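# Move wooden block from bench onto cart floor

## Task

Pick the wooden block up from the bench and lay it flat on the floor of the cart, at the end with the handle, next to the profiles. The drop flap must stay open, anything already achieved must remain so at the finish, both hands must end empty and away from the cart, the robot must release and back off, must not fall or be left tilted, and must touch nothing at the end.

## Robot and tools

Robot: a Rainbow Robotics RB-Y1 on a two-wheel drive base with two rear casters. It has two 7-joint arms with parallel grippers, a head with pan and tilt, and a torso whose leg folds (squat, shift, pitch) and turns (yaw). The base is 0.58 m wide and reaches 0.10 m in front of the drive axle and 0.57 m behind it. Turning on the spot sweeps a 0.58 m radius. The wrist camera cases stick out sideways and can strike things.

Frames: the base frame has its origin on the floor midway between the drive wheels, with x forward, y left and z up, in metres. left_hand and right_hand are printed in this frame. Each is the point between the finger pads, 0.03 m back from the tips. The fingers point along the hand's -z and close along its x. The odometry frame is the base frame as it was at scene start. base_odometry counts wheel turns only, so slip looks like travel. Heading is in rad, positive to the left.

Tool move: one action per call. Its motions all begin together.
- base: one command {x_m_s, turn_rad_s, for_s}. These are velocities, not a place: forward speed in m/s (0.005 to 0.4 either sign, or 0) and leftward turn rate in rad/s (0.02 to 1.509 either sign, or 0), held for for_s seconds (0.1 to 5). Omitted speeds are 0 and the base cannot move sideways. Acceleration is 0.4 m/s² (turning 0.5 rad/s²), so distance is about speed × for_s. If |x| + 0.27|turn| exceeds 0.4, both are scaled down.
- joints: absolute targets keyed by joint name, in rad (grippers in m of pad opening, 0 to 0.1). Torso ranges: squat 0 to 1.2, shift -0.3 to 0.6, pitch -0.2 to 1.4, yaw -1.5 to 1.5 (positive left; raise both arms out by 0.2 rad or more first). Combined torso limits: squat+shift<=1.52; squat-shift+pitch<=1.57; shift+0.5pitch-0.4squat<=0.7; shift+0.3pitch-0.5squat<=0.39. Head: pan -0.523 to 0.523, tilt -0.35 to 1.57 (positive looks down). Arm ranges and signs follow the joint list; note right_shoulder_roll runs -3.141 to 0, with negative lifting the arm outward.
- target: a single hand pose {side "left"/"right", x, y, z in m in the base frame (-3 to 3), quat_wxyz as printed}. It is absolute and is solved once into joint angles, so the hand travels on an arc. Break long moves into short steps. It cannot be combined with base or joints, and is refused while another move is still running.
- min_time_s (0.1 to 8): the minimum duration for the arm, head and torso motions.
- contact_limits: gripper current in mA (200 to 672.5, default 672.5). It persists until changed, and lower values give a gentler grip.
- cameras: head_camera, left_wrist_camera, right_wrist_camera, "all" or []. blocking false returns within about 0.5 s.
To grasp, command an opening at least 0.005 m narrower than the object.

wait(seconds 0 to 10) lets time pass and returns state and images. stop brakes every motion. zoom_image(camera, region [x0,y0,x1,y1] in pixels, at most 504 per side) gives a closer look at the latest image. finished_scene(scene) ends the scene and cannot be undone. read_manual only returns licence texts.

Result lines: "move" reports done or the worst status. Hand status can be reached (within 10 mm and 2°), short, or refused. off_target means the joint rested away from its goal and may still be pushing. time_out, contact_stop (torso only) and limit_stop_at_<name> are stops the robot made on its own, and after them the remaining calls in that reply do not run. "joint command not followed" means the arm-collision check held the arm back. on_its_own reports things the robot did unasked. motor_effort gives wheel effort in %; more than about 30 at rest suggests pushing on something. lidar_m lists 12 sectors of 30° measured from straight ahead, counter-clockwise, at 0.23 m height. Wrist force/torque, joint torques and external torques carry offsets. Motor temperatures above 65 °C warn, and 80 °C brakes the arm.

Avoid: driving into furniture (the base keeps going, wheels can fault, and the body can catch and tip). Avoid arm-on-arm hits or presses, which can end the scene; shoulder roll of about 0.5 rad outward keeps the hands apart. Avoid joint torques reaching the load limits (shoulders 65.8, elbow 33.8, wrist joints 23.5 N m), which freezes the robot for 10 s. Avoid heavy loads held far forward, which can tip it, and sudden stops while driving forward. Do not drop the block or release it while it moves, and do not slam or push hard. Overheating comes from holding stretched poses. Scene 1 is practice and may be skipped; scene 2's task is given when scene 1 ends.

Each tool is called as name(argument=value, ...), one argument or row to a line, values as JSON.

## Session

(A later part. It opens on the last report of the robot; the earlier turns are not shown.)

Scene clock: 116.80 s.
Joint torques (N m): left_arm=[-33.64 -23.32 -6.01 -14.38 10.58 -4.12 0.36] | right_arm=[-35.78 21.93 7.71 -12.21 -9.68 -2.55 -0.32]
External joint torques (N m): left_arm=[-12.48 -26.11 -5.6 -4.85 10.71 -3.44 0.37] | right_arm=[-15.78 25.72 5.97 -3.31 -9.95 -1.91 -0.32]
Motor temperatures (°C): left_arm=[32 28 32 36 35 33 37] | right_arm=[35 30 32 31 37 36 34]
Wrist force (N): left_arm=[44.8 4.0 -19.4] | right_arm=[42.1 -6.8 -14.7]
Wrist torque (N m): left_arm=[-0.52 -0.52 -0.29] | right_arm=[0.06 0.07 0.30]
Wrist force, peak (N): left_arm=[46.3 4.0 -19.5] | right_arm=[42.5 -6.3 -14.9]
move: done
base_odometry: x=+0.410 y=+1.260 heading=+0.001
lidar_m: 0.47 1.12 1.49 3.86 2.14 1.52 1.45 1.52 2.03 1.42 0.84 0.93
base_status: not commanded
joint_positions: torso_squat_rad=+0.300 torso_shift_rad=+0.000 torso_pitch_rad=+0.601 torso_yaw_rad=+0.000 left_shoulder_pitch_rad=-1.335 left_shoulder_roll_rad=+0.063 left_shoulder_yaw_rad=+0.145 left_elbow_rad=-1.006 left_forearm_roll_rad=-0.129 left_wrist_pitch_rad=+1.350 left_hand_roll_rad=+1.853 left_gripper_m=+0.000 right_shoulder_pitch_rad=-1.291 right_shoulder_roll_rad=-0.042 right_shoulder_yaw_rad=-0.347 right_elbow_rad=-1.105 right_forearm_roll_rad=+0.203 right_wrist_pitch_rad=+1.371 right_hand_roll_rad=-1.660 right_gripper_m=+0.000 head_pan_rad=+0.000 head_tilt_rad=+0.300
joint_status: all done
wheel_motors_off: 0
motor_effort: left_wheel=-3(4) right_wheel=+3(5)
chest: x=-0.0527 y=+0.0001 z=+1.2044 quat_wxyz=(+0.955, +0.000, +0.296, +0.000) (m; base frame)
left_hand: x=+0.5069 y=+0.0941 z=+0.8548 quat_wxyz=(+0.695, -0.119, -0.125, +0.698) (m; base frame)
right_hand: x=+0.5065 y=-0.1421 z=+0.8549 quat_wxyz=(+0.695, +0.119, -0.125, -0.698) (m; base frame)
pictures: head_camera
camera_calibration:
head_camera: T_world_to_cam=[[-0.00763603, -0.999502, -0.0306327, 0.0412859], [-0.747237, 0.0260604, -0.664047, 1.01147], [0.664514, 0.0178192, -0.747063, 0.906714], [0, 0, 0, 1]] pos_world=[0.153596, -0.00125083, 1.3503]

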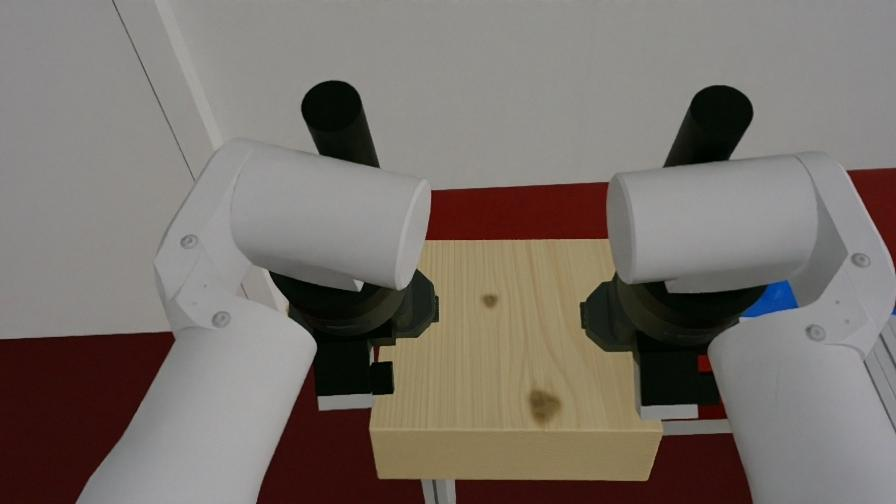

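move(
  base={"x_m_s":-0.2,"for_s":2.05},
  cameras=[],
)

move(
  base={"turn_rad_s":-0.5,"for_s":3.146},
  cameras=["head_camera"],
)

move(
  base={"x_m_s":0.312,"for_s":5},
  cameras=["head_camera"],
)

move(
  base={"turn_rad_s":0.5,"for_s":3.146},
)

Scene clock: 122.97 s.
Joint torques (N m): left_arm=[-34.32 -23.34 -5.76 -14.52 10.63 -4.22 0.25] | right_arm=[-36.28 22.08 7.55 -12.18 -9.59 -2.54 -0.42]
External joint torques (N m): left_arm=[-13.15 -26.13 -5.35 -4.98 10.75 -3.53 0.26] | right_arm=[-16.28 25.87 5.81 -3.27 -9.86 -1.9 -0.42]
Motor temperatures (°C): left_arm=[32 28 32 36 36 33 37] | right_arm=[36 31 32 31 37 36 34]
Wrist force (N): left_arm=[44.8 4.5 -19.6] | right_arm=[41.3 -6.5 -15.1]
Wrist torque (N m): left_arm=[-0.49 -0.49 -0.32] | right_arm=[-0.04 0.04 0.32]
Wrist force, peak (N): left_arm=[46.1 4.4 -20.7] | right_arm=[42.6 -6.5 -15.2]
move: done
base_odometry: x=-0.004 y=+1.260 heading=+0.001
lidar_m: 0.89 1.52 2.02 4.34 1.55 1.12 1.04 1.10 1.46 3.67 1.36 1.14
base_status: done (sent for 2.07 of 2.07 s)
joint_positions: torso_squat_rad=+0.300 torso_shift_rad=+0.000 torso_pitch_rad=+0.601 torso_yaw_rad=+0.000 left_shoulder_pitch_rad=-1.335 left_shoulder_roll_rad=+0.063 left_shoulder_yaw_rad=+0.145 left_elbow_rad=-1.006 left_forearm_roll_rad=-0.129 left_wrist_pitch_rad=+1.350 left_hand_roll_rad=+1.853 left_gripper_m=+0.000 right_shoulder_pitch_rad=-1.291 right_shoulder_roll_rad=-0.042 right_shoulder_yaw_rad=-0.347 right_elbow_rad=-1.105 right_forearm_roll_rad=+0.203 right_wrist_pitch_rad=+1.371 right_hand_roll_rad=-1.660 right_gripper_m=+0.000 head_pan_rad=+0.000 head_tilt_rad=+0.300
joint_status: not commanded
wheel_motors_off: 0
motor_effort: left_wheel=-8(24) right_wheel=+8(31)
chest: x=-0.0528 y=+0.0001 z=+1.2045 quat_wxyz=(+0.955, +0.000, +0.296, +0.000) (m; base frame)
left_hand: x=+0.5069 y=+0.0941 z=+0.8549 quat_wxyz=(+0.695, -0.119, -0.125, +0.698) (m; base frame)
right_hand: x=+0.5064 y=-0.1421 z=+0.8550 quat_wxyz=(+0.695, +0.119, -0.125, -0.698) (m; base frame)
pictures: none
No camera images: "cameras" was empty.

Scene clock: 127.43 s.
Joint torques (N m): left_arm=[-34.19 -23.35 -6.23 -14.47 10.55 -4.21 0.29] | right_arm=[-36.4 22.02 7.53 -12.27 -9.66 -2.52 -0.26]
External joint torques (N m): left_arm=[-13.02 -26.14 -5.83 -4.93 10.68 -3.53 0.29] | right_arm=[-16.4 25.82 5.79 -3.37 -9.92 -1.88 -0.27]
Motor temperatures (°C): left_arm=[32 29 32 37 36 33 37] | right_arm=[36 31 32 31 38 36 34]
Wrist force (N): left_arm=[44.3 4.7 -19.6] | right_arm=[41.1 -6.8 -15.2]
Wrist torque (N m): left_arm=[-0.51 -0.52 -0.27] | right_arm=[0.02 -0.01 0.32]
Wrist force, peak (N): left_arm=[45.4 5.4 -20.6] | right_arm=[42.4 -6.8 -15.6]
move: done
base_odometry: x=-0.004 y=+1.260 heading=-1.565
lidar_m: 3.62 1.40 1.13 0.90 1.52 2.00 4.34 1.57 1.11 1.06 1.07 1.46
base_status: done (sent for 3.13 of 3.13 s)
joint_positions: torso_squat_rad=+0.300 torso_shift_rad=+0.000 torso_pitch_rad=+0.601 torso_yaw_rad=+0.000 left_shoulder_pitch_rad=-1.335 left_shoulder_roll_rad=+0.063 left_shoulder_yaw_rad=+0.145 left_elbow_rad=-1.006 left_forearm_roll_rad=-0.129 left_wrist_pitch_rad=+1.350 left_hand_roll_rad=+1.853 left_gripper_m=+0.000 right_shoulder_pitch_rad=-1.291 right_shoulder_roll_rad=-0.042 right_shoulder_yaw_rad=-0.347 right_elbow_rad=-1.105 right_forearm_roll_rad=+0.203 right_wrist_pitch_rad=+1.371 right_hand_roll_rad=-1.660 right_gripper_m=+0.000 head_pan_rad=+0.000 head_tilt_rad=+0.300
joint_status: not commanded
wheel_motors_off: 0
motor_effort: left_wheel=+15(45) right_wheel=-3(41)
chest: x=-0.0528 y=+0.0001 z=+1.2045 quat_wxyz=(+0.955, +0.000, +0.296, +0.000) (m; base frame)
left_hand: x=+0.5069 y=+0.0941 z=+0.8549 quat_wxyz=(+0.695, -0.119, -0.125, +0.698) (m; base frame)
right_hand: x=+0.5065 y=-0.1421 z=+0.8549 quat_wxyz=(+0.695, +0.119, -0.125, -0.698) (m; base frame)
pictures: head_camera
camera_calibration:
head_camera: T_world_to_cam=[[-0.00763165, -0.999502, -0.0306342, 0.0412865], [-0.747143, 0.0260607, -0.664152, 1.01152], [0.664619, 0.0178195, -0.74697, 0.906637], [0, 0, 0, 1]] pos_world=[0.153496, -0.00125083, 1.3503]

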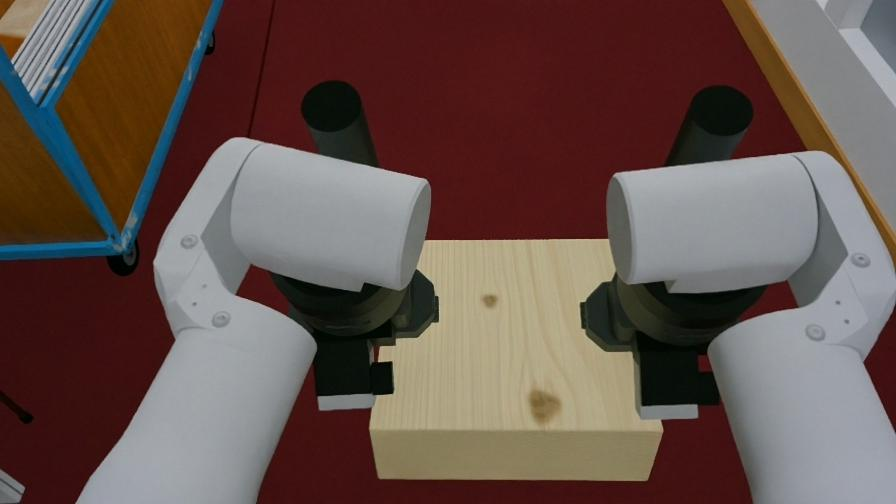

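Scene clock: 133.57 s.
Joint torques (N m): left_arm=[-33.45 -23.36 -6 -14.52 10.49 -4.15 0.34] | right_arm=[-36.5 22.33 7.67 -12.12 -9.61 -2.58 -0.34]
External joint torques (N m): left_arm=[-12.29 -26.15 -5.59 -4.99 10.61 -3.46 0.34] | right_arm=[-16.5 26.12 5.94 -3.22 -9.87 -1.94 -0.34]
Motor temperatures (°C): left_arm=[32 29 32 37 36 33 37] | right_arm=[36 31 32 31 38 36 34]
Wrist force (N): left_arm=[44.4 4.1 -19.1] | right_arm=[41.9 -6.5 -14.7]
Wrist torque (N m): left_arm=[-0.50 -0.52 -0.29] | right_arm=[0.02 0.12 0.29]
Wrist force, peak (N): left_arm=[45.7 4.3 -20.0] | right_arm=[43.0 -6.7 -14.8]
move: done
base_odometry: x=+0.004 y=-0.300 heading=-1.565
lidar_m: 3.41 1.17 0.82 0.77 0.81 1.84 4.60 1.47 1.06 1.00 1.01 1.37
base_status: done (sent for 5 of 5 s)
joint_positions: torso_squat_rad=+0.300 torso_shift_rad=+0.000 torso_pitch_rad=+0.601 torso_yaw_rad=+0.000 left_shoulder_pitch_rad=-1.335 left_shoulder_roll_rad=+0.063 left_shoulder_yaw_rad=+0.145 left_elbow_rad=-1.006 left_forearm_roll_rad=-0.129 left_wrist_pitch_rad=+1.350 left_hand_roll_rad=+1.853 left_gripper_m=+0.000 right_shoulder_pitch_rad=-1.291 right_shoulder_roll_rad=-0.042 right_shoulder_yaw_rad=-0.347 right_elbow_rad=-1.105 right_forearm_roll_rad=+0.203 right_wrist_pitch_rad=+1.371 right_hand_roll_rad=-1.660 right_gripper_m=+0.000 head_pan_rad=+0.000 head_tilt_rad=+0.300
joint_status: not commanded
wheel_motors_off: 0
motor_effort: left_wheel=+0(45) right_wheel=-1(33)
chest: x=-0.0527 y=+0.0001 z=+1.2045 quat_wxyz=(+0.955, +0.000, +0.296, +0.000) (m; base frame)
left_hand: x=+0.5069 y=+0.0941 z=+0.8549 quat_wxyz=(+0.695, -0.119, -0.125, +0.698) (m; base frame)
right_hand: x=+0.5065 y=-0.1421 z=+0.8549 quat_wxyz=(+0.695, +0.119, -0.125, -0.698) (m; base frame)
pictures: head_camera
camera_calibration:
head_camera: T_world_to_cam=[[-0.00763603, -0.999502, -0.0306327, 0.0412859], [-0.747237, 0.0260604, -0.664047, 1.01147], [0.664514, 0.0178192, -0.747063, 0.906714], [0, 0, 0, 1]] pos_world=[0.153596, -0.00125083, 1.3503]

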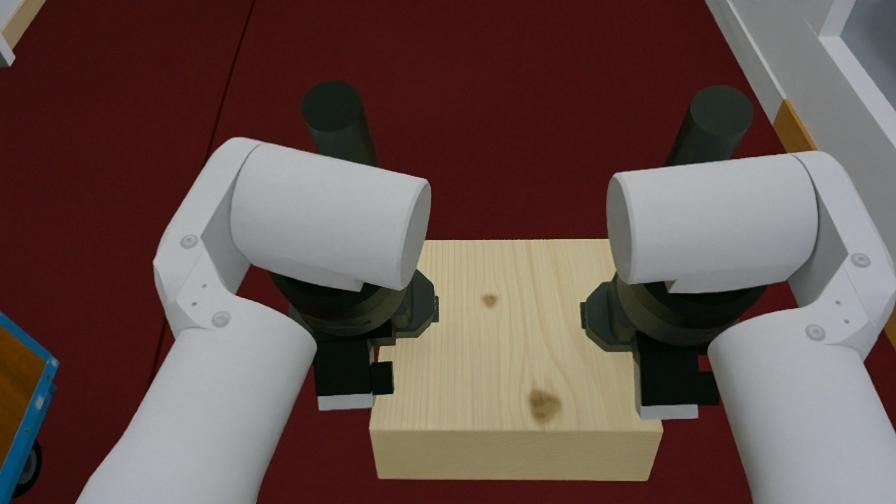

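Scene clock: 138.03 s.
Joint torques (N m): left_arm=[-33.55 -22.92 -6.1 -14.46 10.43 -4.25 0.29] | right_arm=[-36.18 22.06 7.45 -12.15 -9.68 -2.68 -0.31]
External joint torques (N m): left_arm=[-12.38 -25.7 -5.7 -4.93 10.55 -3.57 0.29] | right_arm=[-16.18 25.84 5.71 -3.25 -9.95 -2.03 -0.31]
Motor temperatures (°C): left_arm=[33 29 32 37 37 33 37] | right_arm=[37 31 32 31 39 36 34]
Wrist force (N): left_arm=[44.5 3.8 -19.5] | right_arm=[41.8 -5.8 -15.1]
Wrist torque (N m): left_arm=[-0.43 -0.47 -0.29] | right_arm=[-0.02 0.02 0.32]
Wrist force, peak (N): left_arm=[45.5 4.6 -20.2] | right_arm=[42.5 -6.5 -15.5]
move: done
base_odometry: x=+0.004 y=-0.300 heading=+0.000
lidar_m: 0.79 0.81 1.83 4.39 1.45 1.03 0.98 1.04 1.40 3.48 1.14 0.82
base_status: done (sent for 3.13 of 3.13 s)
joint_positions: torso_squat_rad=+0.300 torso_shift_rad=+0.000 torso_pitch_rad=+0.601 torso_yaw_rad=+0.000 left_shoulder_pitch_rad=-1.335 left_shoulder_roll_rad=+0.063 left_shoulder_yaw_rad=+0.145 left_elbow_rad=-1.006 left_forearm_roll_rad=-0.129 left_wrist_pitch_rad=+1.350 left_hand_roll_rad=+1.853 left_gripper_m=+0.000 right_shoulder_pitch_rad=-1.291 right_shoulder_roll_rad=-0.042 right_shoulder_yaw_rad=-0.347 right_elbow_rad=-1.105 right_forearm_roll_rad=+0.203 right_wrist_pitch_rad=+1.371 right_hand_roll_rad=-1.660 right_gripper_m=+0.000 head_pan_rad=+0.000 head_tilt_rad=+0.300
joint_status: not commanded
wheel_motors_off: 0
motor_effort: left_wheel=-2(39) right_wheel=+15(31)
chest: x=-0.0528 y=+0.0001 z=+1.2045 quat_wxyz=(+0.955, +0.000, +0.296, +0.000) (m; base frame)
left_hand: x=+0.5069 y=+0.0941 z=+0.8549 quat_wxyz=(+0.695, -0.119, -0.125, +0.698) (m; base frame)
right_hand: x=+0.5065 y=-0.1421 z=+0.8549 quat_wxyz=(+0.695, +0.119, -0.125, -0.698) (m; base frame)
pictures: head_camera, left_wrist_camera, right_wrist_camera
camera_calibration:
head_camera: T_world_to_cam=[[-0.00756036, -0.999504, -0.0305675, 0.041186], [-0.747237, 0.0259606, -0.664051, 1.01147], [0.664515, 0.0178207, -0.747062, 0.906713], [0, 0, 0, 1]] pos_world=[0.153596, -0.00125113, 1.3503]
left_wrist_camera: T_world_to_cam=[[-0.0286192, 0.999539, -0.0101452, -0.0714124], [0.679018, 0.0268881, 0.733629, -0.944835], [0.733564, 0.0141071, -0.679474, 0.280168], [0, 0, 0, 1]] pos_world=[0.433995, 0.0928319, 0.882801]
right_wrist_camera: T_world_to_cam=[[-0.0120499, 0.99906, -0.0416294, 0.182423], [0.63857, 0.0397258, 0.768538, -0.947683], [0.76947, -0.0173225, -0.638448, 0.225829], [0, 0, 0, 1]] pos_world=[0.433591, -0.140692, 0.880104]

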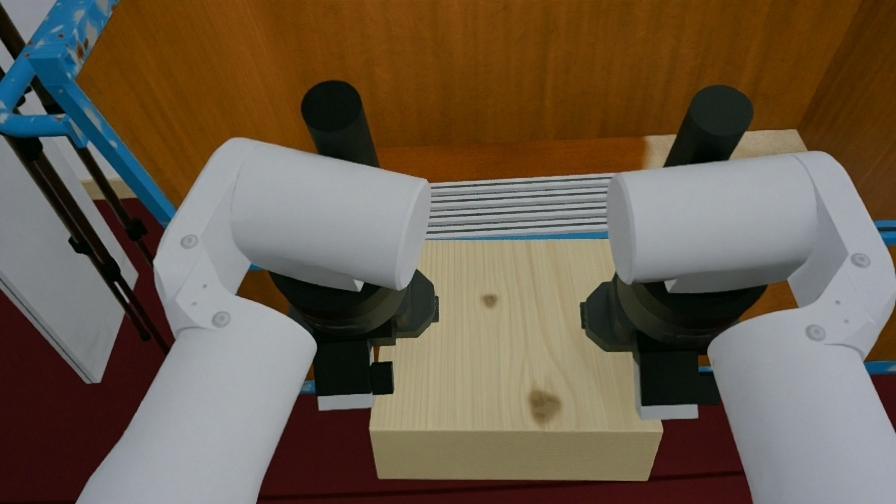

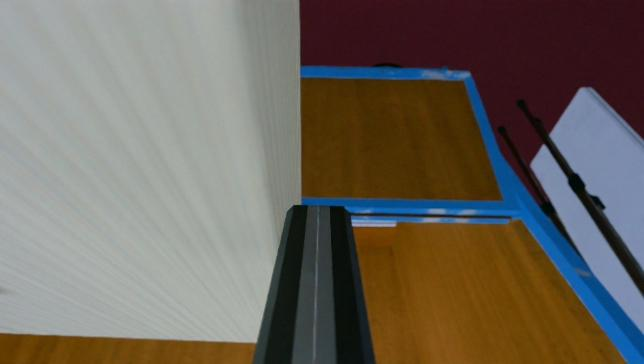

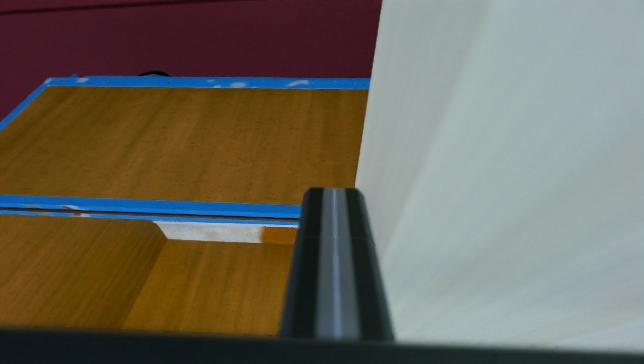

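move(
  base={"x_m_s":0.15,"for_s":3.0},
)

Scene clock: 147.23 s.
Joint torques (N m): left_arm=[-33.45 -23.05 -6.11 -14.47 10.51 -4.25 0.3] | right_arm=[-36.03 22.27 7.62 -12.25 -9.69 -2.54 -0.53]
External joint torques (N m): left_arm=[-12.28 -25.83 -5.71 -4.94 10.63 -3.56 0.31] | right_arm=[-16.03 26.06 5.88 -3.34 -9.96 -1.89 -0.53]
Motor temperatures (°C): left_arm=[33 29 32 37 37 33 37] | right_arm=[37 31 32 31 39 37 34]
Wrist force (N): left_arm=[45.0 4.7 -19.5] | right_arm=[41.8 -6.5 -14.9]
Wrist torque (N m): left_arm=[-0.57 -0.47 -0.30] | right_arm=[-0.01 0.06 0.33]
Wrist force, peak (N): left_arm=[45.4 4.0 -20.2] | right_arm=[41.9 -6.9 -16.3]
move: done
base_odometry: x=+0.454 y=-0.300 heading=+0.001
lidar_m: 0.33 0.34 0.48 3.93 2.12 1.52 1.42 1.49 2.01 4.99 0.49 0.34
base_status: done (sent for 3 of 3 s)
joint_positions: torso_squat_rad=+0.300 torso_shift_rad=+0.000 torso_pitch_rad=+0.601 torso_yaw_rad=+0.000 left_shoulder_pitch_rad=-1.335 left_shoulder_roll_rad=+0.063 left_shoulder_yaw_rad=+0.145 left_elbow_rad=-1.006 left_forearm_roll_rad=-0.129 left_wrist_pitch_rad=+1.350 left_hand_roll_rad=+1.853 left_gripper_m=+0.000 right_shoulder_pitch_rad=-1.291 right_shoulder_roll_rad=-0.042 right_shoulder_yaw_rad=-0.347 right_elbow_rad=-1.105 right_forearm_roll_rad=+0.203 right_wrist_pitch_rad=+1.371 right_hand_roll_rad=-1.660 right_gripper_m=+0.000 head_pan_rad=+0.000 head_tilt_rad=+0.300
joint_status: not commanded
wheel_motors_off: 0
motor_effort: left_wheel=+3(30) right_wheel=-1(47)
chest: x=-0.0528 y=+0.0001 z=+1.2045 quat_wxyz=(+0.955, +0.000, +0.296, +0.000) (m; base frame)
left_hand: x=+0.5069 y=+0.0941 z=+0.8549 quat_wxyz=(+0.695, -0.119, -0.125, +0.698) (m; base frame)
right_hand: x=+0.5065 y=-0.1421 z=+0.8549 quat_wxyz=(+0.695, +0.119, -0.125, -0.698) (m; base frame)
pictures: head_camera, left_wrist_camera, right_wrist_camera
camera_calibration:
head_camera: T_world_to_cam=[[-0.0075615, -0.999504, -0.0305681, 0.041187], [-0.747186, 0.0259632, -0.664107, 1.01154], [0.664572, 0.0178184, -0.747012, 0.906636], [0, 0, 0, 1]] pos_world=[0.153596, -0.00125111, 1.3503]
left_wrist_camera: T_world_to_cam=[[-0.0286214, 0.999539, -0.0101433, -0.0714131], [0.679067, 0.0268892, 0.733583, -0.944816], [0.733518, 0.0141082, -0.679524, 0.280231], [0, 0, 0, 1]] pos_world=[0.433995, 0.0928319, 0.882801]
right_wrist_camera: T_world_to_cam=[[-0.0120499, 0.99906, -0.0416294, 0.182423], [0.63857, 0.0397258, 0.768538, -0.947683], [0.76947, -0.0173225, -0.638448, 0.225829], [0, 0, 0, 1]] pos_world=[0.433591, -0.140692, 0.880104]

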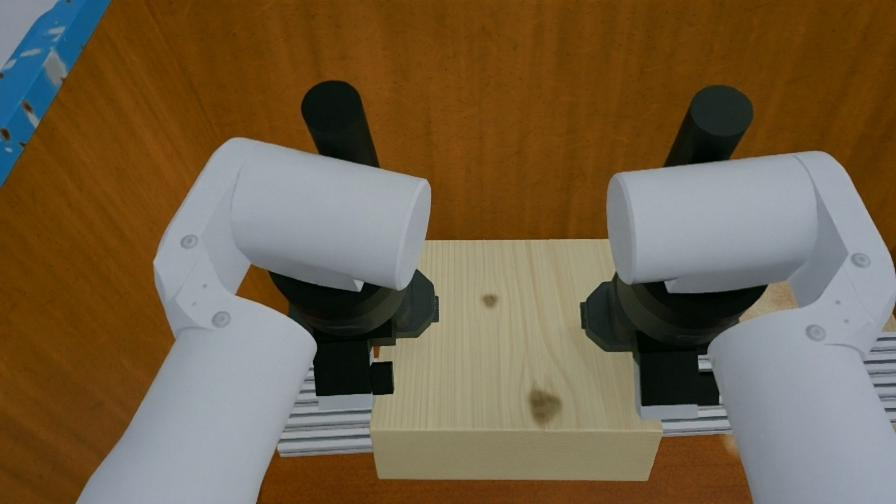

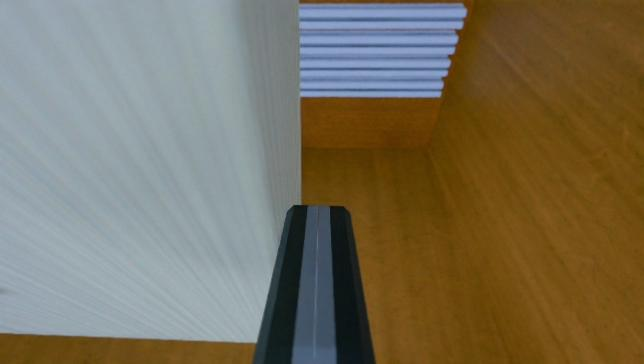

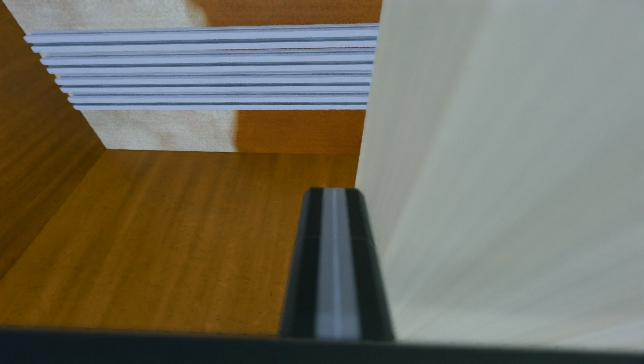

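move(
  joints={"head_tilt_rad":0.75,"head_pan_rad":-0.5},
  cameras=["head_camera"],
)

move(
  joints={"head_tilt_rad":0.75,"head_pan_rad":0.5},
  cameras=["head_camera"],
)

Scene clock: 155.23 s.
Joint torques (N m): left_arm=[-33.7 -23.02 -6.25 -14.64 10.5 -4.21 0.23] | right_arm=[-36.27 22.12 7.68 -12.05 -9.59 -2.65 -0.33]
External joint torques (N m): left_arm=[-12.53 -25.8 -5.85 -5.1 10.62 -3.53 0.23] | right_arm=[-16.28 25.91 5.94 -3.14 -9.85 -2 -0.33]
Motor temperatures (°C): left_arm=[33 29 32 37 37 33 37] | right_arm=[37 31 32 31 39 37 34]
Wrist force (N): left_arm=[44.7 4.2 -19.2] | right_arm=[41.7 -6.2 -14.8]
Wrist torque (N m): left_arm=[-0.51 -0.53 -0.30] | right_arm=[-0.04 0.08 0.32]
Wrist force, peak (N): left_arm=[45.4 4.6 -20.3] | right_arm=[42.4 -6.9 -14.9]
move: done
base_odometry: x=+0.454 y=-0.300 heading=+0.001
lidar_m: 0.33 0.35 0.45 3.93 2.13 1.51 1.43 1.50 2.00 5.00 0.50 0.35
base_status: not commanded
joint_positions: torso_squat_rad=+0.300 torso_shift_rad=+0.000 torso_pitch_rad=+0.601 torso_yaw_rad=+0.000 left_shoulder_pitch_rad=-1.335 left_shoulder_roll_rad=+0.063 left_shoulder_yaw_rad=+0.145 left_elbow_rad=-1.006 left_forearm_roll_rad=-0.129 left_wrist_pitch_rad=+1.350 left_hand_roll_rad=+1.853 left_gripper_m=+0.000 right_shoulder_pitch_rad=-1.291 right_shoulder_roll_rad=-0.042 right_shoulder_yaw_rad=-0.347 right_elbow_rad=-1.105 right_forearm_roll_rad=+0.203 right_wrist_pitch_rad=+1.371 right_hand_roll_rad=-1.660 right_gripper_m=+0.000 head_pan_rad=-0.500 head_tilt_rad=+0.750
joint_status: all done
wheel_motors_off: 0
motor_effort: left_wheel=+3(3) right_wheel=-3(3)
chest: x=-0.0528 y=+0.0001 z=+1.2045 quat_wxyz=(+0.955, +0.000, +0.296, +0.000) (m; base frame)
left_hand: x=+0.5069 y=+0.0941 z=+0.8549 quat_wxyz=(+0.695, -0.119, -0.125, +0.698) (m; base frame)
right_hand: x=+0.5065 y=-0.1421 z=+0.8549 quat_wxyz=(+0.695, +0.119, -0.125, -0.698) (m; base frame)
pictures: head_camera
camera_calibration:
head_camera: T_world_to_cam=[[-0.414995, -0.875807, 0.246459, -0.302784], [-0.886892, 0.328974, -0.324344, 0.561376], [0.202984, -0.353183, -0.913268, 1.16852], [0, 0, 0, 1]] pos_world=[0.135034, -0.0371554, 1.32388]

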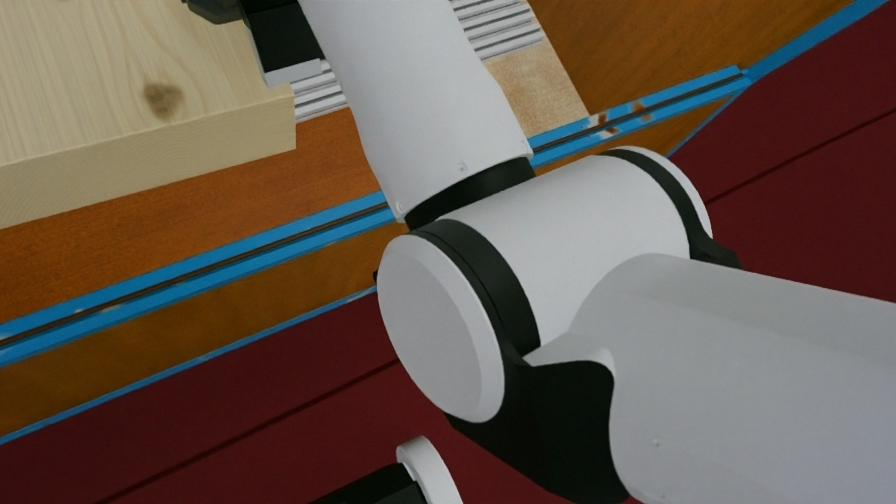

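Scene clock: 156.57 s.
Joint torques (N m): left_arm=[-33.88 -23.19 -6.17 -14.47 10.58 -4.27 0.24] | right_arm=[-36.16 22.33 7.59 -12.09 -9.68 -2.63 -0.31]
External joint torques (N m): left_arm=[-12.71 -25.98 -5.77 -4.94 10.71 -3.58 0.24] | right_arm=[-16.16 26.12 5.85 -3.18 -9.94 -1.98 -0.32]
Motor temperatures (°C): left_arm=[33 29 32 37 37 33 37] | right_arm=[37 31 32 31 39 37 34]
Wrist force (N): left_arm=[45.0 4.4 -19.0] | right_arm=[41.9 -6.4 -15.0]
Wrist torque (N m): left_arm=[-0.53 -0.45 -0.27] | right_arm=[0.03 0.07 0.30]
Wrist force, peak (N): left_arm=[45.2 4.0 -20.5] | right_arm=[42.3 -6.4 -15.0]
move: done
base_odometry: x=+0.454 y=-0.300 heading=+0.001
lidar_m: 0.33 0.34 0.46 3.93 2.11 1.51 1.44 1.51 2.00 4.99 0.49 0.34
base_status: not commanded
joint_positions: torso_squat_rad=+0.300 torso_shift_rad=+0.000 torso_pitch_rad=+0.601 torso_yaw_rad=+0.000 left_shoulder_pitch_rad=-1.335 left_shoulder_roll_rad=+0.063 left_shoulder_yaw_rad=+0.145 left_elbow_rad=-1.006 left_forearm_roll_rad=-0.129 left_wrist_pitch_rad=+1.350 left_hand_roll_rad=+1.853 left_gripper_m=+0.000 right_shoulder_pitch_rad=-1.291 right_shoulder_roll_rad=-0.042 right_shoulder_yaw_rad=-0.347 right_elbow_rad=-1.105 right_forearm_roll_rad=+0.203 right_wrist_pitch_rad=+1.371 right_hand_roll_rad=-1.660 right_gripper_m=+0.000 head_pan_rad=+0.500 head_tilt_rad=+0.750
joint_status: all done
wheel_motors_off: 0
motor_effort: left_wheel=+3(3) right_wheel=-2(5)
chest: x=-0.0528 y=+0.0001 z=+1.2045 quat_wxyz=(+0.955, +0.000, +0.296, +0.000) (m; base frame)
left_hand: x=+0.5069 y=+0.0941 z=+0.8549 quat_wxyz=(+0.695, -0.119, -0.125, +0.698) (m; base frame)
right_hand: x=+0.5065 y=-0.1421 z=+0.8549 quat_wxyz=(+0.695, +0.119, -0.125, -0.698) (m; base frame)
pictures: head_camera
camera_calibration:
head_camera: T_world_to_cam=[[0.375282, -0.87856, -0.295459, 0.370581], [-0.907491, -0.283347, -0.310121, 0.543789], [0.188743, 0.384509, -0.90362, 1.15654], [0, 0, 0, 1]] pos_world=[0.136123, 0.0349594, 1.3232]

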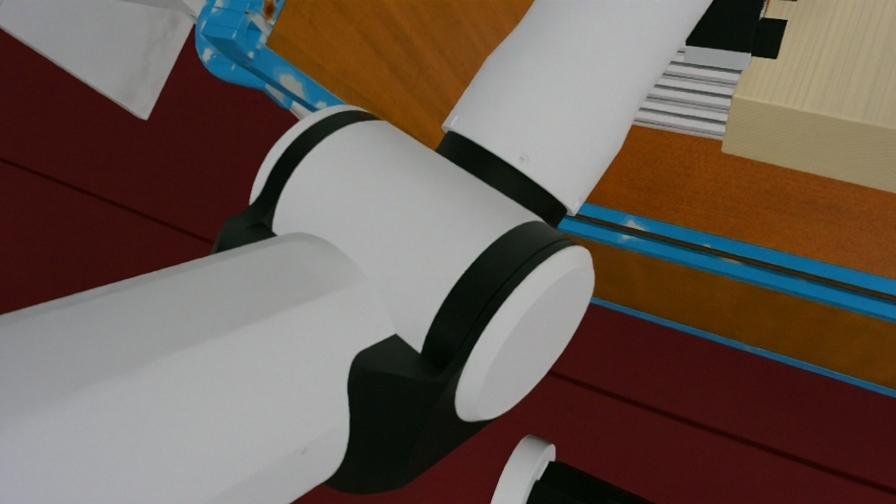

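move(
  base={"x_m_s":0.1,"for_s":1.1},
  joints={"head_pan_rad":0,"head_tilt_rad":0.4},
  cameras=[],
)

move(
  target={"side":"left","x":0.497,"y":0.0885,"z":0.841,"quat_wxyz":[0.6985,-0.1101,-0.1101,0.6985]},
  cameras=[],
)

move(
  target={"side":"right","x":0.497,"y":-0.1365,"z":0.841,"quat_wxyz":[0.6985,0.1101,-0.1101,-0.6985]},
  cameras=["head_camera"],
)

Scene clock: 196.53 s.
Joint torques (N m): left_arm=[-33.51 -23.33 -6.11 -14.55 10.54 -4.21 0.23] | right_arm=[-36.37 22.18 7.39 -11.96 -9.64 -2.66 -0.4]
External joint torques (N m): left_arm=[-12.34 -26.11 -5.7 -5.01 10.66 -3.53 0.24] | right_arm=[-16.37 25.97 5.65 -3.06 -9.9 -2.02 -0.4]
Motor temperatures (°C): left_arm=[34 29 32 37 38 33 37] | right_arm=[38 32 32 32 40 37 34]
Wrist force (N): left_arm=[44.0 4.4 -19.9] | right_arm=[41.6 -6.3 -14.7]
Wrist torque (N m): left_arm=[-0.53 -0.51 -0.31] | right_arm=[0.03 0.04 0.34]
Wrist force, peak (N): left_arm=[45.5 4.0 -20.3] | right_arm=[42.0 -6.8 -15.8]
move: done
base_odometry: x=+0.564 y=-0.300 heading=+0.001
lidar_m: 0.22 0.23 0.31 1.64 2.27 1.62 1.55 1.61 2.16 4.51 0.34 0.23
base_status: done (sent for 1.1 of 1.1 s)
joint_positions: torso_squat_rad=+0.300 torso_shift_rad=+0.000 torso_pitch_rad=+0.601 torso_yaw_rad=+0.000 left_shoulder_pitch_rad=-1.335 left_shoulder_roll_rad=+0.063 left_shoulder_yaw_rad=+0.145 left_elbow_rad=-1.006 left_forearm_roll_rad=-0.129 left_wrist_pitch_rad=+1.350 left_hand_roll_rad=+1.853 left_gripper_m=+0.000 right_shoulder_pitch_rad=-1.291 right_shoulder_roll_rad=-0.042 right_shoulder_yaw_rad=-0.347 right_elbow_rad=-1.105 right_forearm_roll_rad=+0.203 right_wrist_pitch_rad=+1.371 right_hand_roll_rad=-1.660 right_gripper_m=+0.000 head_pan_rad=+0.000 head_tilt_rad=+0.400
joint_status: all done
wheel_motors_off: 0
motor_effort: left_wheel=+1(27) right_wheel=-4(21)
chest: x=-0.0527 y=+0.0001 z=+1.2044 quat_wxyz=(+0.955, +0.000, +0.296, +0.000) (m; base frame)
left_hand: x=+0.5070 y=+0.0941 z=+0.8548 quat_wxyz=(+0.695, -0.119, -0.125, +0.698) (m; base frame)
right_hand: x=+0.5065 y=-0.1421 z=+0.8548 quat_wxyz=(+0.695, +0.119, -0.125, -0.698) (m; base frame)
pictures: none
No camera images: "cameras" was empty.

Scene clock: 197.07 s.
Joint torques (N m): left_arm=[-34.28 -24.05 -6.41 -15.01 10.65 -4.24 0.1] | right_arm=[-36.13 22.56 7.75 -12.18 -9.79 -2.76 -0.35]
External joint torques (N m): left_arm=[-13.35 -26.69 -5.98 -5.56 10.75 -3.62 0.11] | right_arm=[-16.14 26.36 6.01 -3.27 -10.06 -2.11 -0.35]
Motor temperatures (°C): left_arm=[34 29 32 37 38 33 37] | right_arm=[38 32 32 32 40 37 34]
Wrist force (N): left_arm=[44.5 3.5 -21.1] | right_arm=[40.7 -7.1 -13.9]
Wrist torque (N m): left_arm=[-0.43 -0.53 0.31] | right_arm=[0.05 -0.18 0.41]
Wrist force, peak (N): left_arm=[48.5 6.1 -22.4] | right_arm=[47.8 -8.4 -13.1]
move: done
base_odometry: x=+0.564 y=-0.300 heading=+0.001
lidar_m: 0.22 0.23 0.31 1.63 2.28 1.62 1.54 1.61 2.15 4.50 0.34 0.24
base_status: not commanded
joint_positions: torso_squat_rad=+0.300 torso_shift_rad=+0.000 torso_pitch_rad=+0.601 torso_yaw_rad=+0.000 left_shoulder_pitch_rad=-1.324 left_shoulder_roll_rad=+0.058 left_shoulder_yaw_rad=+0.147 left_elbow_rad=-0.979 left_forearm_roll_rad=-0.125 left_wrist_pitch_rad=+1.346 left_hand_roll_rad=+1.853 left_gripper_m=+0.000 right_shoulder_pitch_rad=-1.291 right_shoulder_roll_rad=-0.042 right_shoulder_yaw_rad=-0.347 right_elbow_rad=-1.105 right_forearm_roll_rad=+0.203 right_wrist_pitch_rad=+1.371 right_hand_roll_rad=-1.660 right_gripper_m=+0.000 head_pan_rad=+0.000 head_tilt_rad=+0.400
joint_status: all done
wheel_motors_off: 0
motor_effort: left_wheel=+3(3) right_wheel=-4(5)
chest: x=-0.0528 y=+0.0001 z=+1.2045 quat_wxyz=(+0.955, +0.000, +0.296, +0.000) (m; base frame)
left_hand: x=+0.4963 y=+0.0943 z=+0.8398 quat_wxyz=(+0.697, -0.106, -0.112, +0.700) (m; base frame)
left_hand_status: reached (checked arc, planned for 0.2 s): 6 mm and 0.6 deg off.
right_hand: x=+0.5065 y=-0.1423 z=+0.8548 quat_wxyz=(+0.695, +0.119, -0.125, -0.698) (m; base frame)
pictures: none
No camera images: "cameras" was empty.

Scene clock: 197.60 s.
Joint torques (N m): left_arm=[-33.87 -22.94 -6.54 -14.55 10.5 -4.21 0.07] | right_arm=[-36.13 23.2 7.42 -12.24 -9.58 -2.54 -0.48]
External joint torques (N m): left_arm=[-12.94 -25.58 -6.1 -5.1 10.61 -3.59 0.07] | right_arm=[-16.37 26.86 5.7 -3.41 -9.84 -1.95 -0.48]
Motor temperatures (°C): left_arm=[34 29 32 37 38 33 37] | right_arm=[38 32 32 32 40 37 34]
Wrist force (N): left_arm=[44.0 4.0 -20.1] | right_arm=[41.1 -6.1 -14.8]
Wrist torque (N m): left_arm=[-0.49 -0.50 -0.25] | right_arm=[0.00 0.07 0.28]
Wrist force, peak (N): left_arm=[49.6 1.1 -20.7] | right_arm=[46.6 -2.6 -12.4]
move: done
base_odometry: x=+0.564 y=-0.300 heading=+0.001
lidar_m: 0.22 0.23 0.32 1.63 2.28 1.63 1.54 1.60 2.15 4.51 0.33 0.24
base_status: not commanded
joint_positions: torso_squat_rad=+0.300 torso_shift_rad=+0.000 torso_pitch_rad=+0.601 torso_yaw_rad=+0.000 left_shoulder_pitch_rad=-1.324 left_shoulder_roll_rad=+0.058 left_shoulder_yaw_rad=+0.147 left_elbow_rad=-0.979 left_forearm_roll_rad=-0.125 left_wrist_pitch_rad=+1.346 left_hand_roll_rad=+1.853 left_gripper_m=+0.000 right_shoulder_pitch_rad=-1.278 right_shoulder_roll_rad=-0.039 right_shoulder_yaw_rad=-0.349 right_elbow_rad=-1.079 right_forearm_roll_rad=+0.202 right_wrist_pitch_rad=+1.368 right_hand_roll_rad=-1.662 right_gripper_m=+0.000 head_pan_rad=+0.000 head_tilt_rad=+0.400
joint_status: all done
wheel_motors_off: 0
motor_effort: left_wheel=+3(4) right_wheel=-4(5)
chest: x=-0.0528 y=+0.0001 z=+1.2045 quat_wxyz=(+0.955, +0.000, +0.296, +0.000) (m; base frame)
left_hand: x=+0.4963 y=+0.0942 z=+0.8399 quat_wxyz=(+0.697, -0.106, -0.112, +0.700) (m; base frame)
right_hand: x=+0.4960 y=-0.1424 z=+0.8399 quat_wxyz=(+0.697, +0.106, -0.112, -0.700) (m; base frame)
right_hand_status: reached (checked arc, planned for 0.2 s): 6 mm and 0.6 deg off.
pictures: head_camera
camera_calibration:
head_camera: T_world_to_cam=[[-0.0106577, -0.999501, -0.0297182, 0.0402804], [-0.80975, 0.0260638, -0.586195, 0.910661], [0.586678, 0.0178168, -0.809624, 0.997705], [0, 0, 0, 1]] pos_world=[0.152506, -0.00125081, 1.34279]

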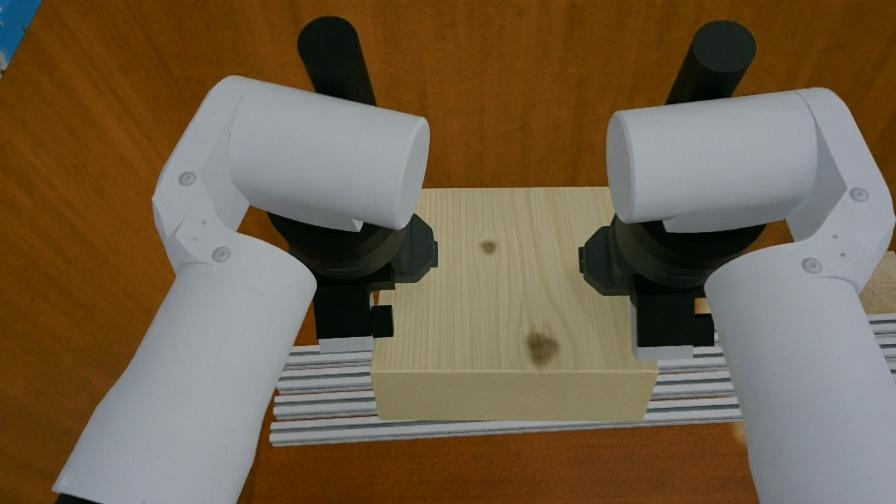

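move(
  target={"side":"left","x":0.481,"y":0.0885,"z":0.816,"quat_wxyz":[0.6985,-0.1101,-0.1101,0.6985]},
  cameras=[],
)

move(
  target={"side":"right","x":0.481,"y":-0.1365,"z":0.816,"quat_wxyz":[0.6985,0.1101,-0.1101,-0.6985]},
  cameras=[],
)

move(
  target={"side":"left","x":0.466,"y":0.0885,"z":0.791,"quat_wxyz":[0.7004,-0.0969,-0.0969,0.7004]},
  cameras=[],
)

move(
  target={"side":"right","x":0.466,"y":-0.1365,"z":0.791,"quat_wxyz":[0.7004,0.0969,-0.0969,-0.7004]},
  cameras=["head_camera"],
)

Scene clock: 200.77 s.
Joint torques (N m): left_arm=[-33.53 -23.34 -7.62 -15.16 9.82 -4.64 0.11] | right_arm=[-36.12 22.63 7.47 -12.3 -10.42 -2.27 -0.52]
External joint torques (N m): left_arm=[-13.56 -25.25 -7.1 -5.76 9.93 -4.03 0.11] | right_arm=[-16.37 26.29 5.76 -3.47 -10.68 -1.69 -0.52]
Motor temperatures (°C): left_arm=[34 29 32 37 38 33 37] | right_arm=[38 32 32 32 40 37 34]
Wrist force (N): left_arm=[43.5 4.9 -17.5] | right_arm=[40.2 -4.3 -16.9]
Wrist torque (N m): left_arm=[-0.26 -0.53 0.33] | right_arm=[0.03 -1.19 0.27]
Wrist force, peak (N): left_arm=[49.3 0.5 -18.4] | right_arm=[47.3 -4.1 -14.6]
move: done
base_odometry: x=+0.564 y=-0.300 heading=+0.001
lidar_m: 0.21 0.22 0.31 1.63 2.28 1.63 1.54 1.61 2.14 4.51 0.33 0.23
base_status: not commanded
joint_positions: torso_squat_rad=+0.300 torso_shift_rad=+0.000 torso_pitch_rad=+0.601 torso_yaw_rad=+0.000 left_shoulder_pitch_rad=-1.254 left_shoulder_roll_rad=+0.038 left_shoulder_yaw_rad=+0.131 left_elbow_rad=-0.997 left_forearm_roll_rad=-0.138 left_wrist_pitch_rad=+1.297 left_hand_roll_rad=+1.861 left_gripper_m=+0.000 right_shoulder_pitch_rad=-1.278 right_shoulder_roll_rad=-0.039 right_shoulder_yaw_rad=-0.349 right_elbow_rad=-1.079 right_forearm_roll_rad=+0.202 right_wrist_pitch_rad=+1.368 right_hand_roll_rad=-1.662 right_gripper_m=+0.000 head_pan_rad=+0.000 head_tilt_rad=+0.400
joint_status: all done
wheel_motors_off: 0
motor_effort: left_wheel=+3(4) right_wheel=-3(4)
chest: x=-0.0528 y=+0.0001 z=+1.2045 quat_wxyz=(+0.955, +0.000, +0.296, +0.000) (m; base frame)
left_hand: x=+0.4805 y=+0.0941 z=+0.8142 quat_wxyz=(+0.697, -0.106, -0.112, +0.700) (m; base frame)
left_hand_status: reached (checked arc, planned for 0.3 s): 6 mm and 0.6 deg off.
right_hand: x=+0.4960 y=-0.1423 z=+0.8398 quat_wxyz=(+0.697, +0.106, -0.112, -0.700) (m; base frame)
pictures: none
No camera images: "cameras" was empty.

Scene clock: 201.60 s.
Joint torques (N m): left_arm=[-32.5 -22.17 -7.03 -14.63 9.58 -4.61 0.11] | right_arm=[-34.73 23.19 9.29 -11.93 -9.26 -2.09 -0.07]
External joint torques (N m): left_arm=[-12.53 -24.08 -6.5 -5.24 9.69 -3.99 0.11] | right_arm=[-15.96 26.18 7.52 -3.13 -9.52 -1.51 -0.07]
Motor temperatures (°C): left_arm=[34 29 32 37 38 33 37] | right_arm=[38 32 32 32 40 37 34]
Wrist force (N): left_arm=[42.7 6.5 -18.3] | right_arm=[39.1 -2.7 -17.1]
Wrist torque (N m): left_arm=[-0.49 -0.54 -0.34] | right_arm=[-0.08 -0.40 -0.39]
Wrist force, peak (N): left_arm=[45.3 4.6 -18.0] | right_arm=[42.1 -4.4 -15.9]
move: done
base_odometry: x=+0.564 y=-0.300 heading=+0.001
lidar_m: 0.22 0.23 0.32 1.62 2.27 1.62 1.54 1.59 2.16 4.51 0.35 0.24
base_status: not commanded
joint_positions: torso_squat_rad=+0.300 torso_shift_rad=+0.000 torso_pitch_rad=+0.601 torso_yaw_rad=+0.000 left_shoulder_pitch_rad=-1.254 left_shoulder_roll_rad=+0.038 left_shoulder_yaw_rad=+0.131 left_elbow_rad=-0.997 left_forearm_roll_rad=-0.138 left_wrist_pitch_rad=+1.297 left_hand_roll_rad=+1.861 left_gripper_m=+0.000 right_shoulder_pitch_rad=-1.209 right_shoulder_roll_rad=-0.015 right_shoulder_yaw_rad=-0.339 right_elbow_rad=-1.097 right_forearm_roll_rad=+0.208 right_wrist_pitch_rad=+1.316 right_hand_roll_rad=-1.662 right_gripper_m=+0.000 head_pan_rad=+0.000 head_tilt_rad=+0.400
joint_status: all done
wheel_motors_off: 0
motor_effort: left_wheel=+4(4) right_wheel=-2(5)
chest: x=-0.0528 y=+0.0001 z=+1.2045 quat_wxyz=(+0.955, +0.000, +0.296, +0.000) (m; base frame)
left_hand: x=+0.4806 y=+0.0938 z=+0.8143 quat_wxyz=(+0.697, -0.106, -0.112, +0.700) (m; base frame)
right_hand: x=+0.4803 y=-0.1423 z=+0.8145 quat_wxyz=(+0.697, +0.106, -0.112, -0.700) (m; base frame)
right_hand_status: reached (checked arc, planned for 0.3 s): 6 mm and 0.6 deg off.
pictures: none
No camera images: "cameras" was empty.

Scene clock: 202.20 s.
Joint torques (N m): left_arm=[-32.61 -23.56 -7.39 -14.61 9.66 -4.6 0.21] | right_arm=[-34.56 24.01 9.26 -12.02 -10.06 -2.04 -0.11]
External joint torques (N m): left_arm=[-13.08 -25.22 -6.84 -5.39 9.74 -4.05 0.21] | right_arm=[-15.79 27.01 7.5 -3.22 -10.32 -1.46 -0.11]
Motor temperatures (°C): left_arm=[34 29 32 37 38 33 37] | right_arm=[38 32 32 32 40 37 34]
Wrist force (N): left_arm=[42.7 5.2 -17.8] | right_arm=[38.4 -4.3 -16.6]
Wrist torque (N m): left_arm=[-0.38 -0.60 0.22] | right_arm=[0.06 -1.26 0.24]
Wrist force, peak (N): left_arm=[45.4 5.1 -16.3] | right_arm=[41.6 -5.6 -18.0]
move: done
base_odometry: x=+0.564 y=-0.300 heading=+0.001
lidar_m: 0.22 0.23 0.32 1.63 2.27 1.62 1.55 1.62 2.16 4.52 0.34 0.24
base_status: not commanded
joint_positions: torso_squat_rad=+0.300 torso_shift_rad=+0.000 torso_pitch_rad=+0.601 torso_yaw_rad=+0.000 left_shoulder_pitch_rad=-1.236 left_shoulder_roll_rad=+0.032 left_shoulder_yaw_rad=+0.131 left_elbow_rad=-0.941 left_forearm_roll_rad=-0.135 left_wrist_pitch_rad=+1.258 left_hand_roll_rad=+1.866 left_gripper_m=+0.000 right_shoulder_pitch_rad=-1.209 right_shoulder_roll_rad=-0.015 right_shoulder_yaw_rad=-0.339 right_elbow_rad=-1.097 right_forearm_roll_rad=+0.208 right_wrist_pitch_rad=+1.316 right_hand_roll_rad=-1.662 right_gripper_m=+0.000 head_pan_rad=+0.000 head_tilt_rad=+0.400
joint_status: all done
wheel_motors_off: 0
motor_effort: left_wheel=+4(5) right_wheel=-3(3)
chest: x=-0.0528 y=+0.0001 z=+1.2045 quat_wxyz=(+0.955, +0.000, +0.296, +0.000) (m; base frame)
left_hand: x=+0.4655 y=+0.0941 z=+0.7893 quat_wxyz=(+0.699, -0.093, -0.099, +0.702) (m; base frame)
left_hand_status: reached (checked arc, planned for 0.3 s): 6 mm and 0.6 deg off.
right_hand: x=+0.4803 y=-0.1424 z=+0.8145 quat_wxyz=(+0.697, +0.106, -0.112, -0.700) (m; base frame)
pictures: none
No camera images: "cameras" was empty.

Scene clock: 202.87 s.
Joint torques (N m): left_arm=[-32.53 -22.85 -7.12 -14.84 9.63 -4.67 0.15] | right_arm=[-33.44 24.76 8.13 -11.35 -9.32 -1.83 0]
External joint torques (N m): left_arm=[-12.99 -24.5 -6.57 -5.63 9.72 -4.12 0.16] | right_arm=[-15.12 27.54 6.42 -2.7 -9.58 -1.32 0]
Motor temperatures (°C): left_arm=[34 29 32 37 38 33 37] | right_arm=[38 32 32 32 40 37 34]
Wrist force (N): left_arm=[42.1 5.7 -18.1] | right_arm=[39.0 -1.9 -16.9]
Wrist torque (N m): left_arm=[-0.47 -0.47 -0.30] | right_arm=[-0.14 -0.35 -0.41]
Wrist force, peak (N): left_arm=[46.7 5.0 -16.0] | right_arm=[43.6 -2.7 -18.2]
move: done
base_odometry: x=+0.564 y=-0.300 heading=+0.001
lidar_m: 0.21 0.23 0.31 1.63 2.29 1.63 1.54 1.60 2.15 4.51 0.34 0.23
base_status: not commanded
joint_positions: torso_squat_rad=+0.300 torso_shift_rad=+0.000 torso_pitch_rad=+0.601 torso_yaw_rad=+0.000 left_shoulder_pitch_rad=-1.236 left_shoulder_roll_rad=+0.031 left_shoulder_yaw_rad=+0.131 left_elbow_rad=-0.941 left_forearm_roll_rad=-0.135 left_wrist_pitch_rad=+1.258 left_hand_roll_rad=+1.866 left_gripper_m=+0.000 right_shoulder_pitch_rad=-1.187 right_shoulder_roll_rad=-0.011 right_shoulder_yaw_rad=-0.340 right_elbow_rad=-1.046 right_forearm_roll_rad=+0.207 right_wrist_pitch_rad=+1.280 right_hand_roll_rad=-1.667 right_gripper_m=+0.000 head_pan_rad=+0.000 head_tilt_rad=+0.400
joint_status: all done
wheel_motors_off: 0
motor_effort: left_wheel=+3(5) right_wheel=-3(5)
chest: x=-0.0528 y=+0.0001 z=+1.2045 quat_wxyz=(+0.955, +0.000, +0.296, +0.000) (m; base frame)
left_hand: x=+0.4655 y=+0.0940 z=+0.7893 quat_wxyz=(+0.699, -0.093, -0.099, +0.702) (m; base frame)
right_hand: x=+0.4654 y=-0.1424 z=+0.7897 quat_wxyz=(+0.699, +0.093, -0.099, -0.702) (m; base frame)
right_hand_status: reached (checked arc, planned for 0.3 s): 6 mm and 0.6 deg off.
pictures: head_camera
camera_calibration:
head_camera: T_world_to_cam=[[-0.0106544, -0.999502, -0.0297158, 0.0402797], [-0.80975, 0.0260597, -0.586196, 0.910719], [0.586678, 0.0178168, -0.809624, 0.997786], [0, 0, 0, 1]] pos_world=[0.152506, -0.00125082, 1.34289]

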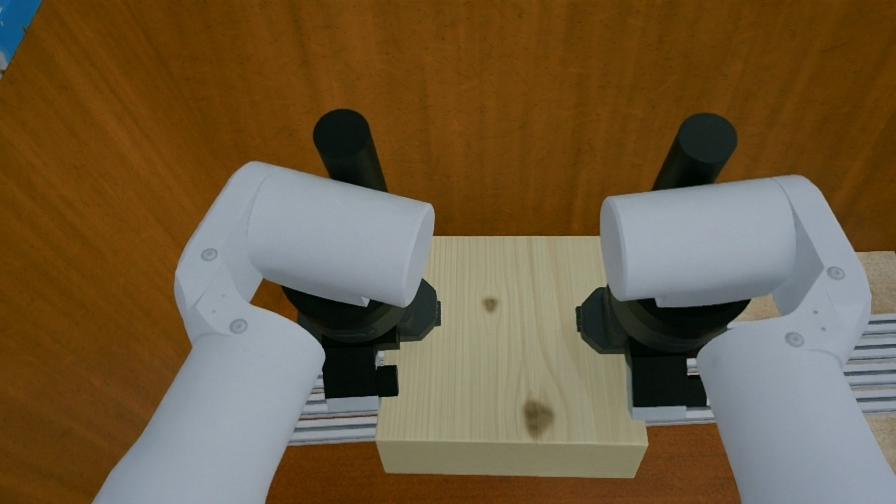

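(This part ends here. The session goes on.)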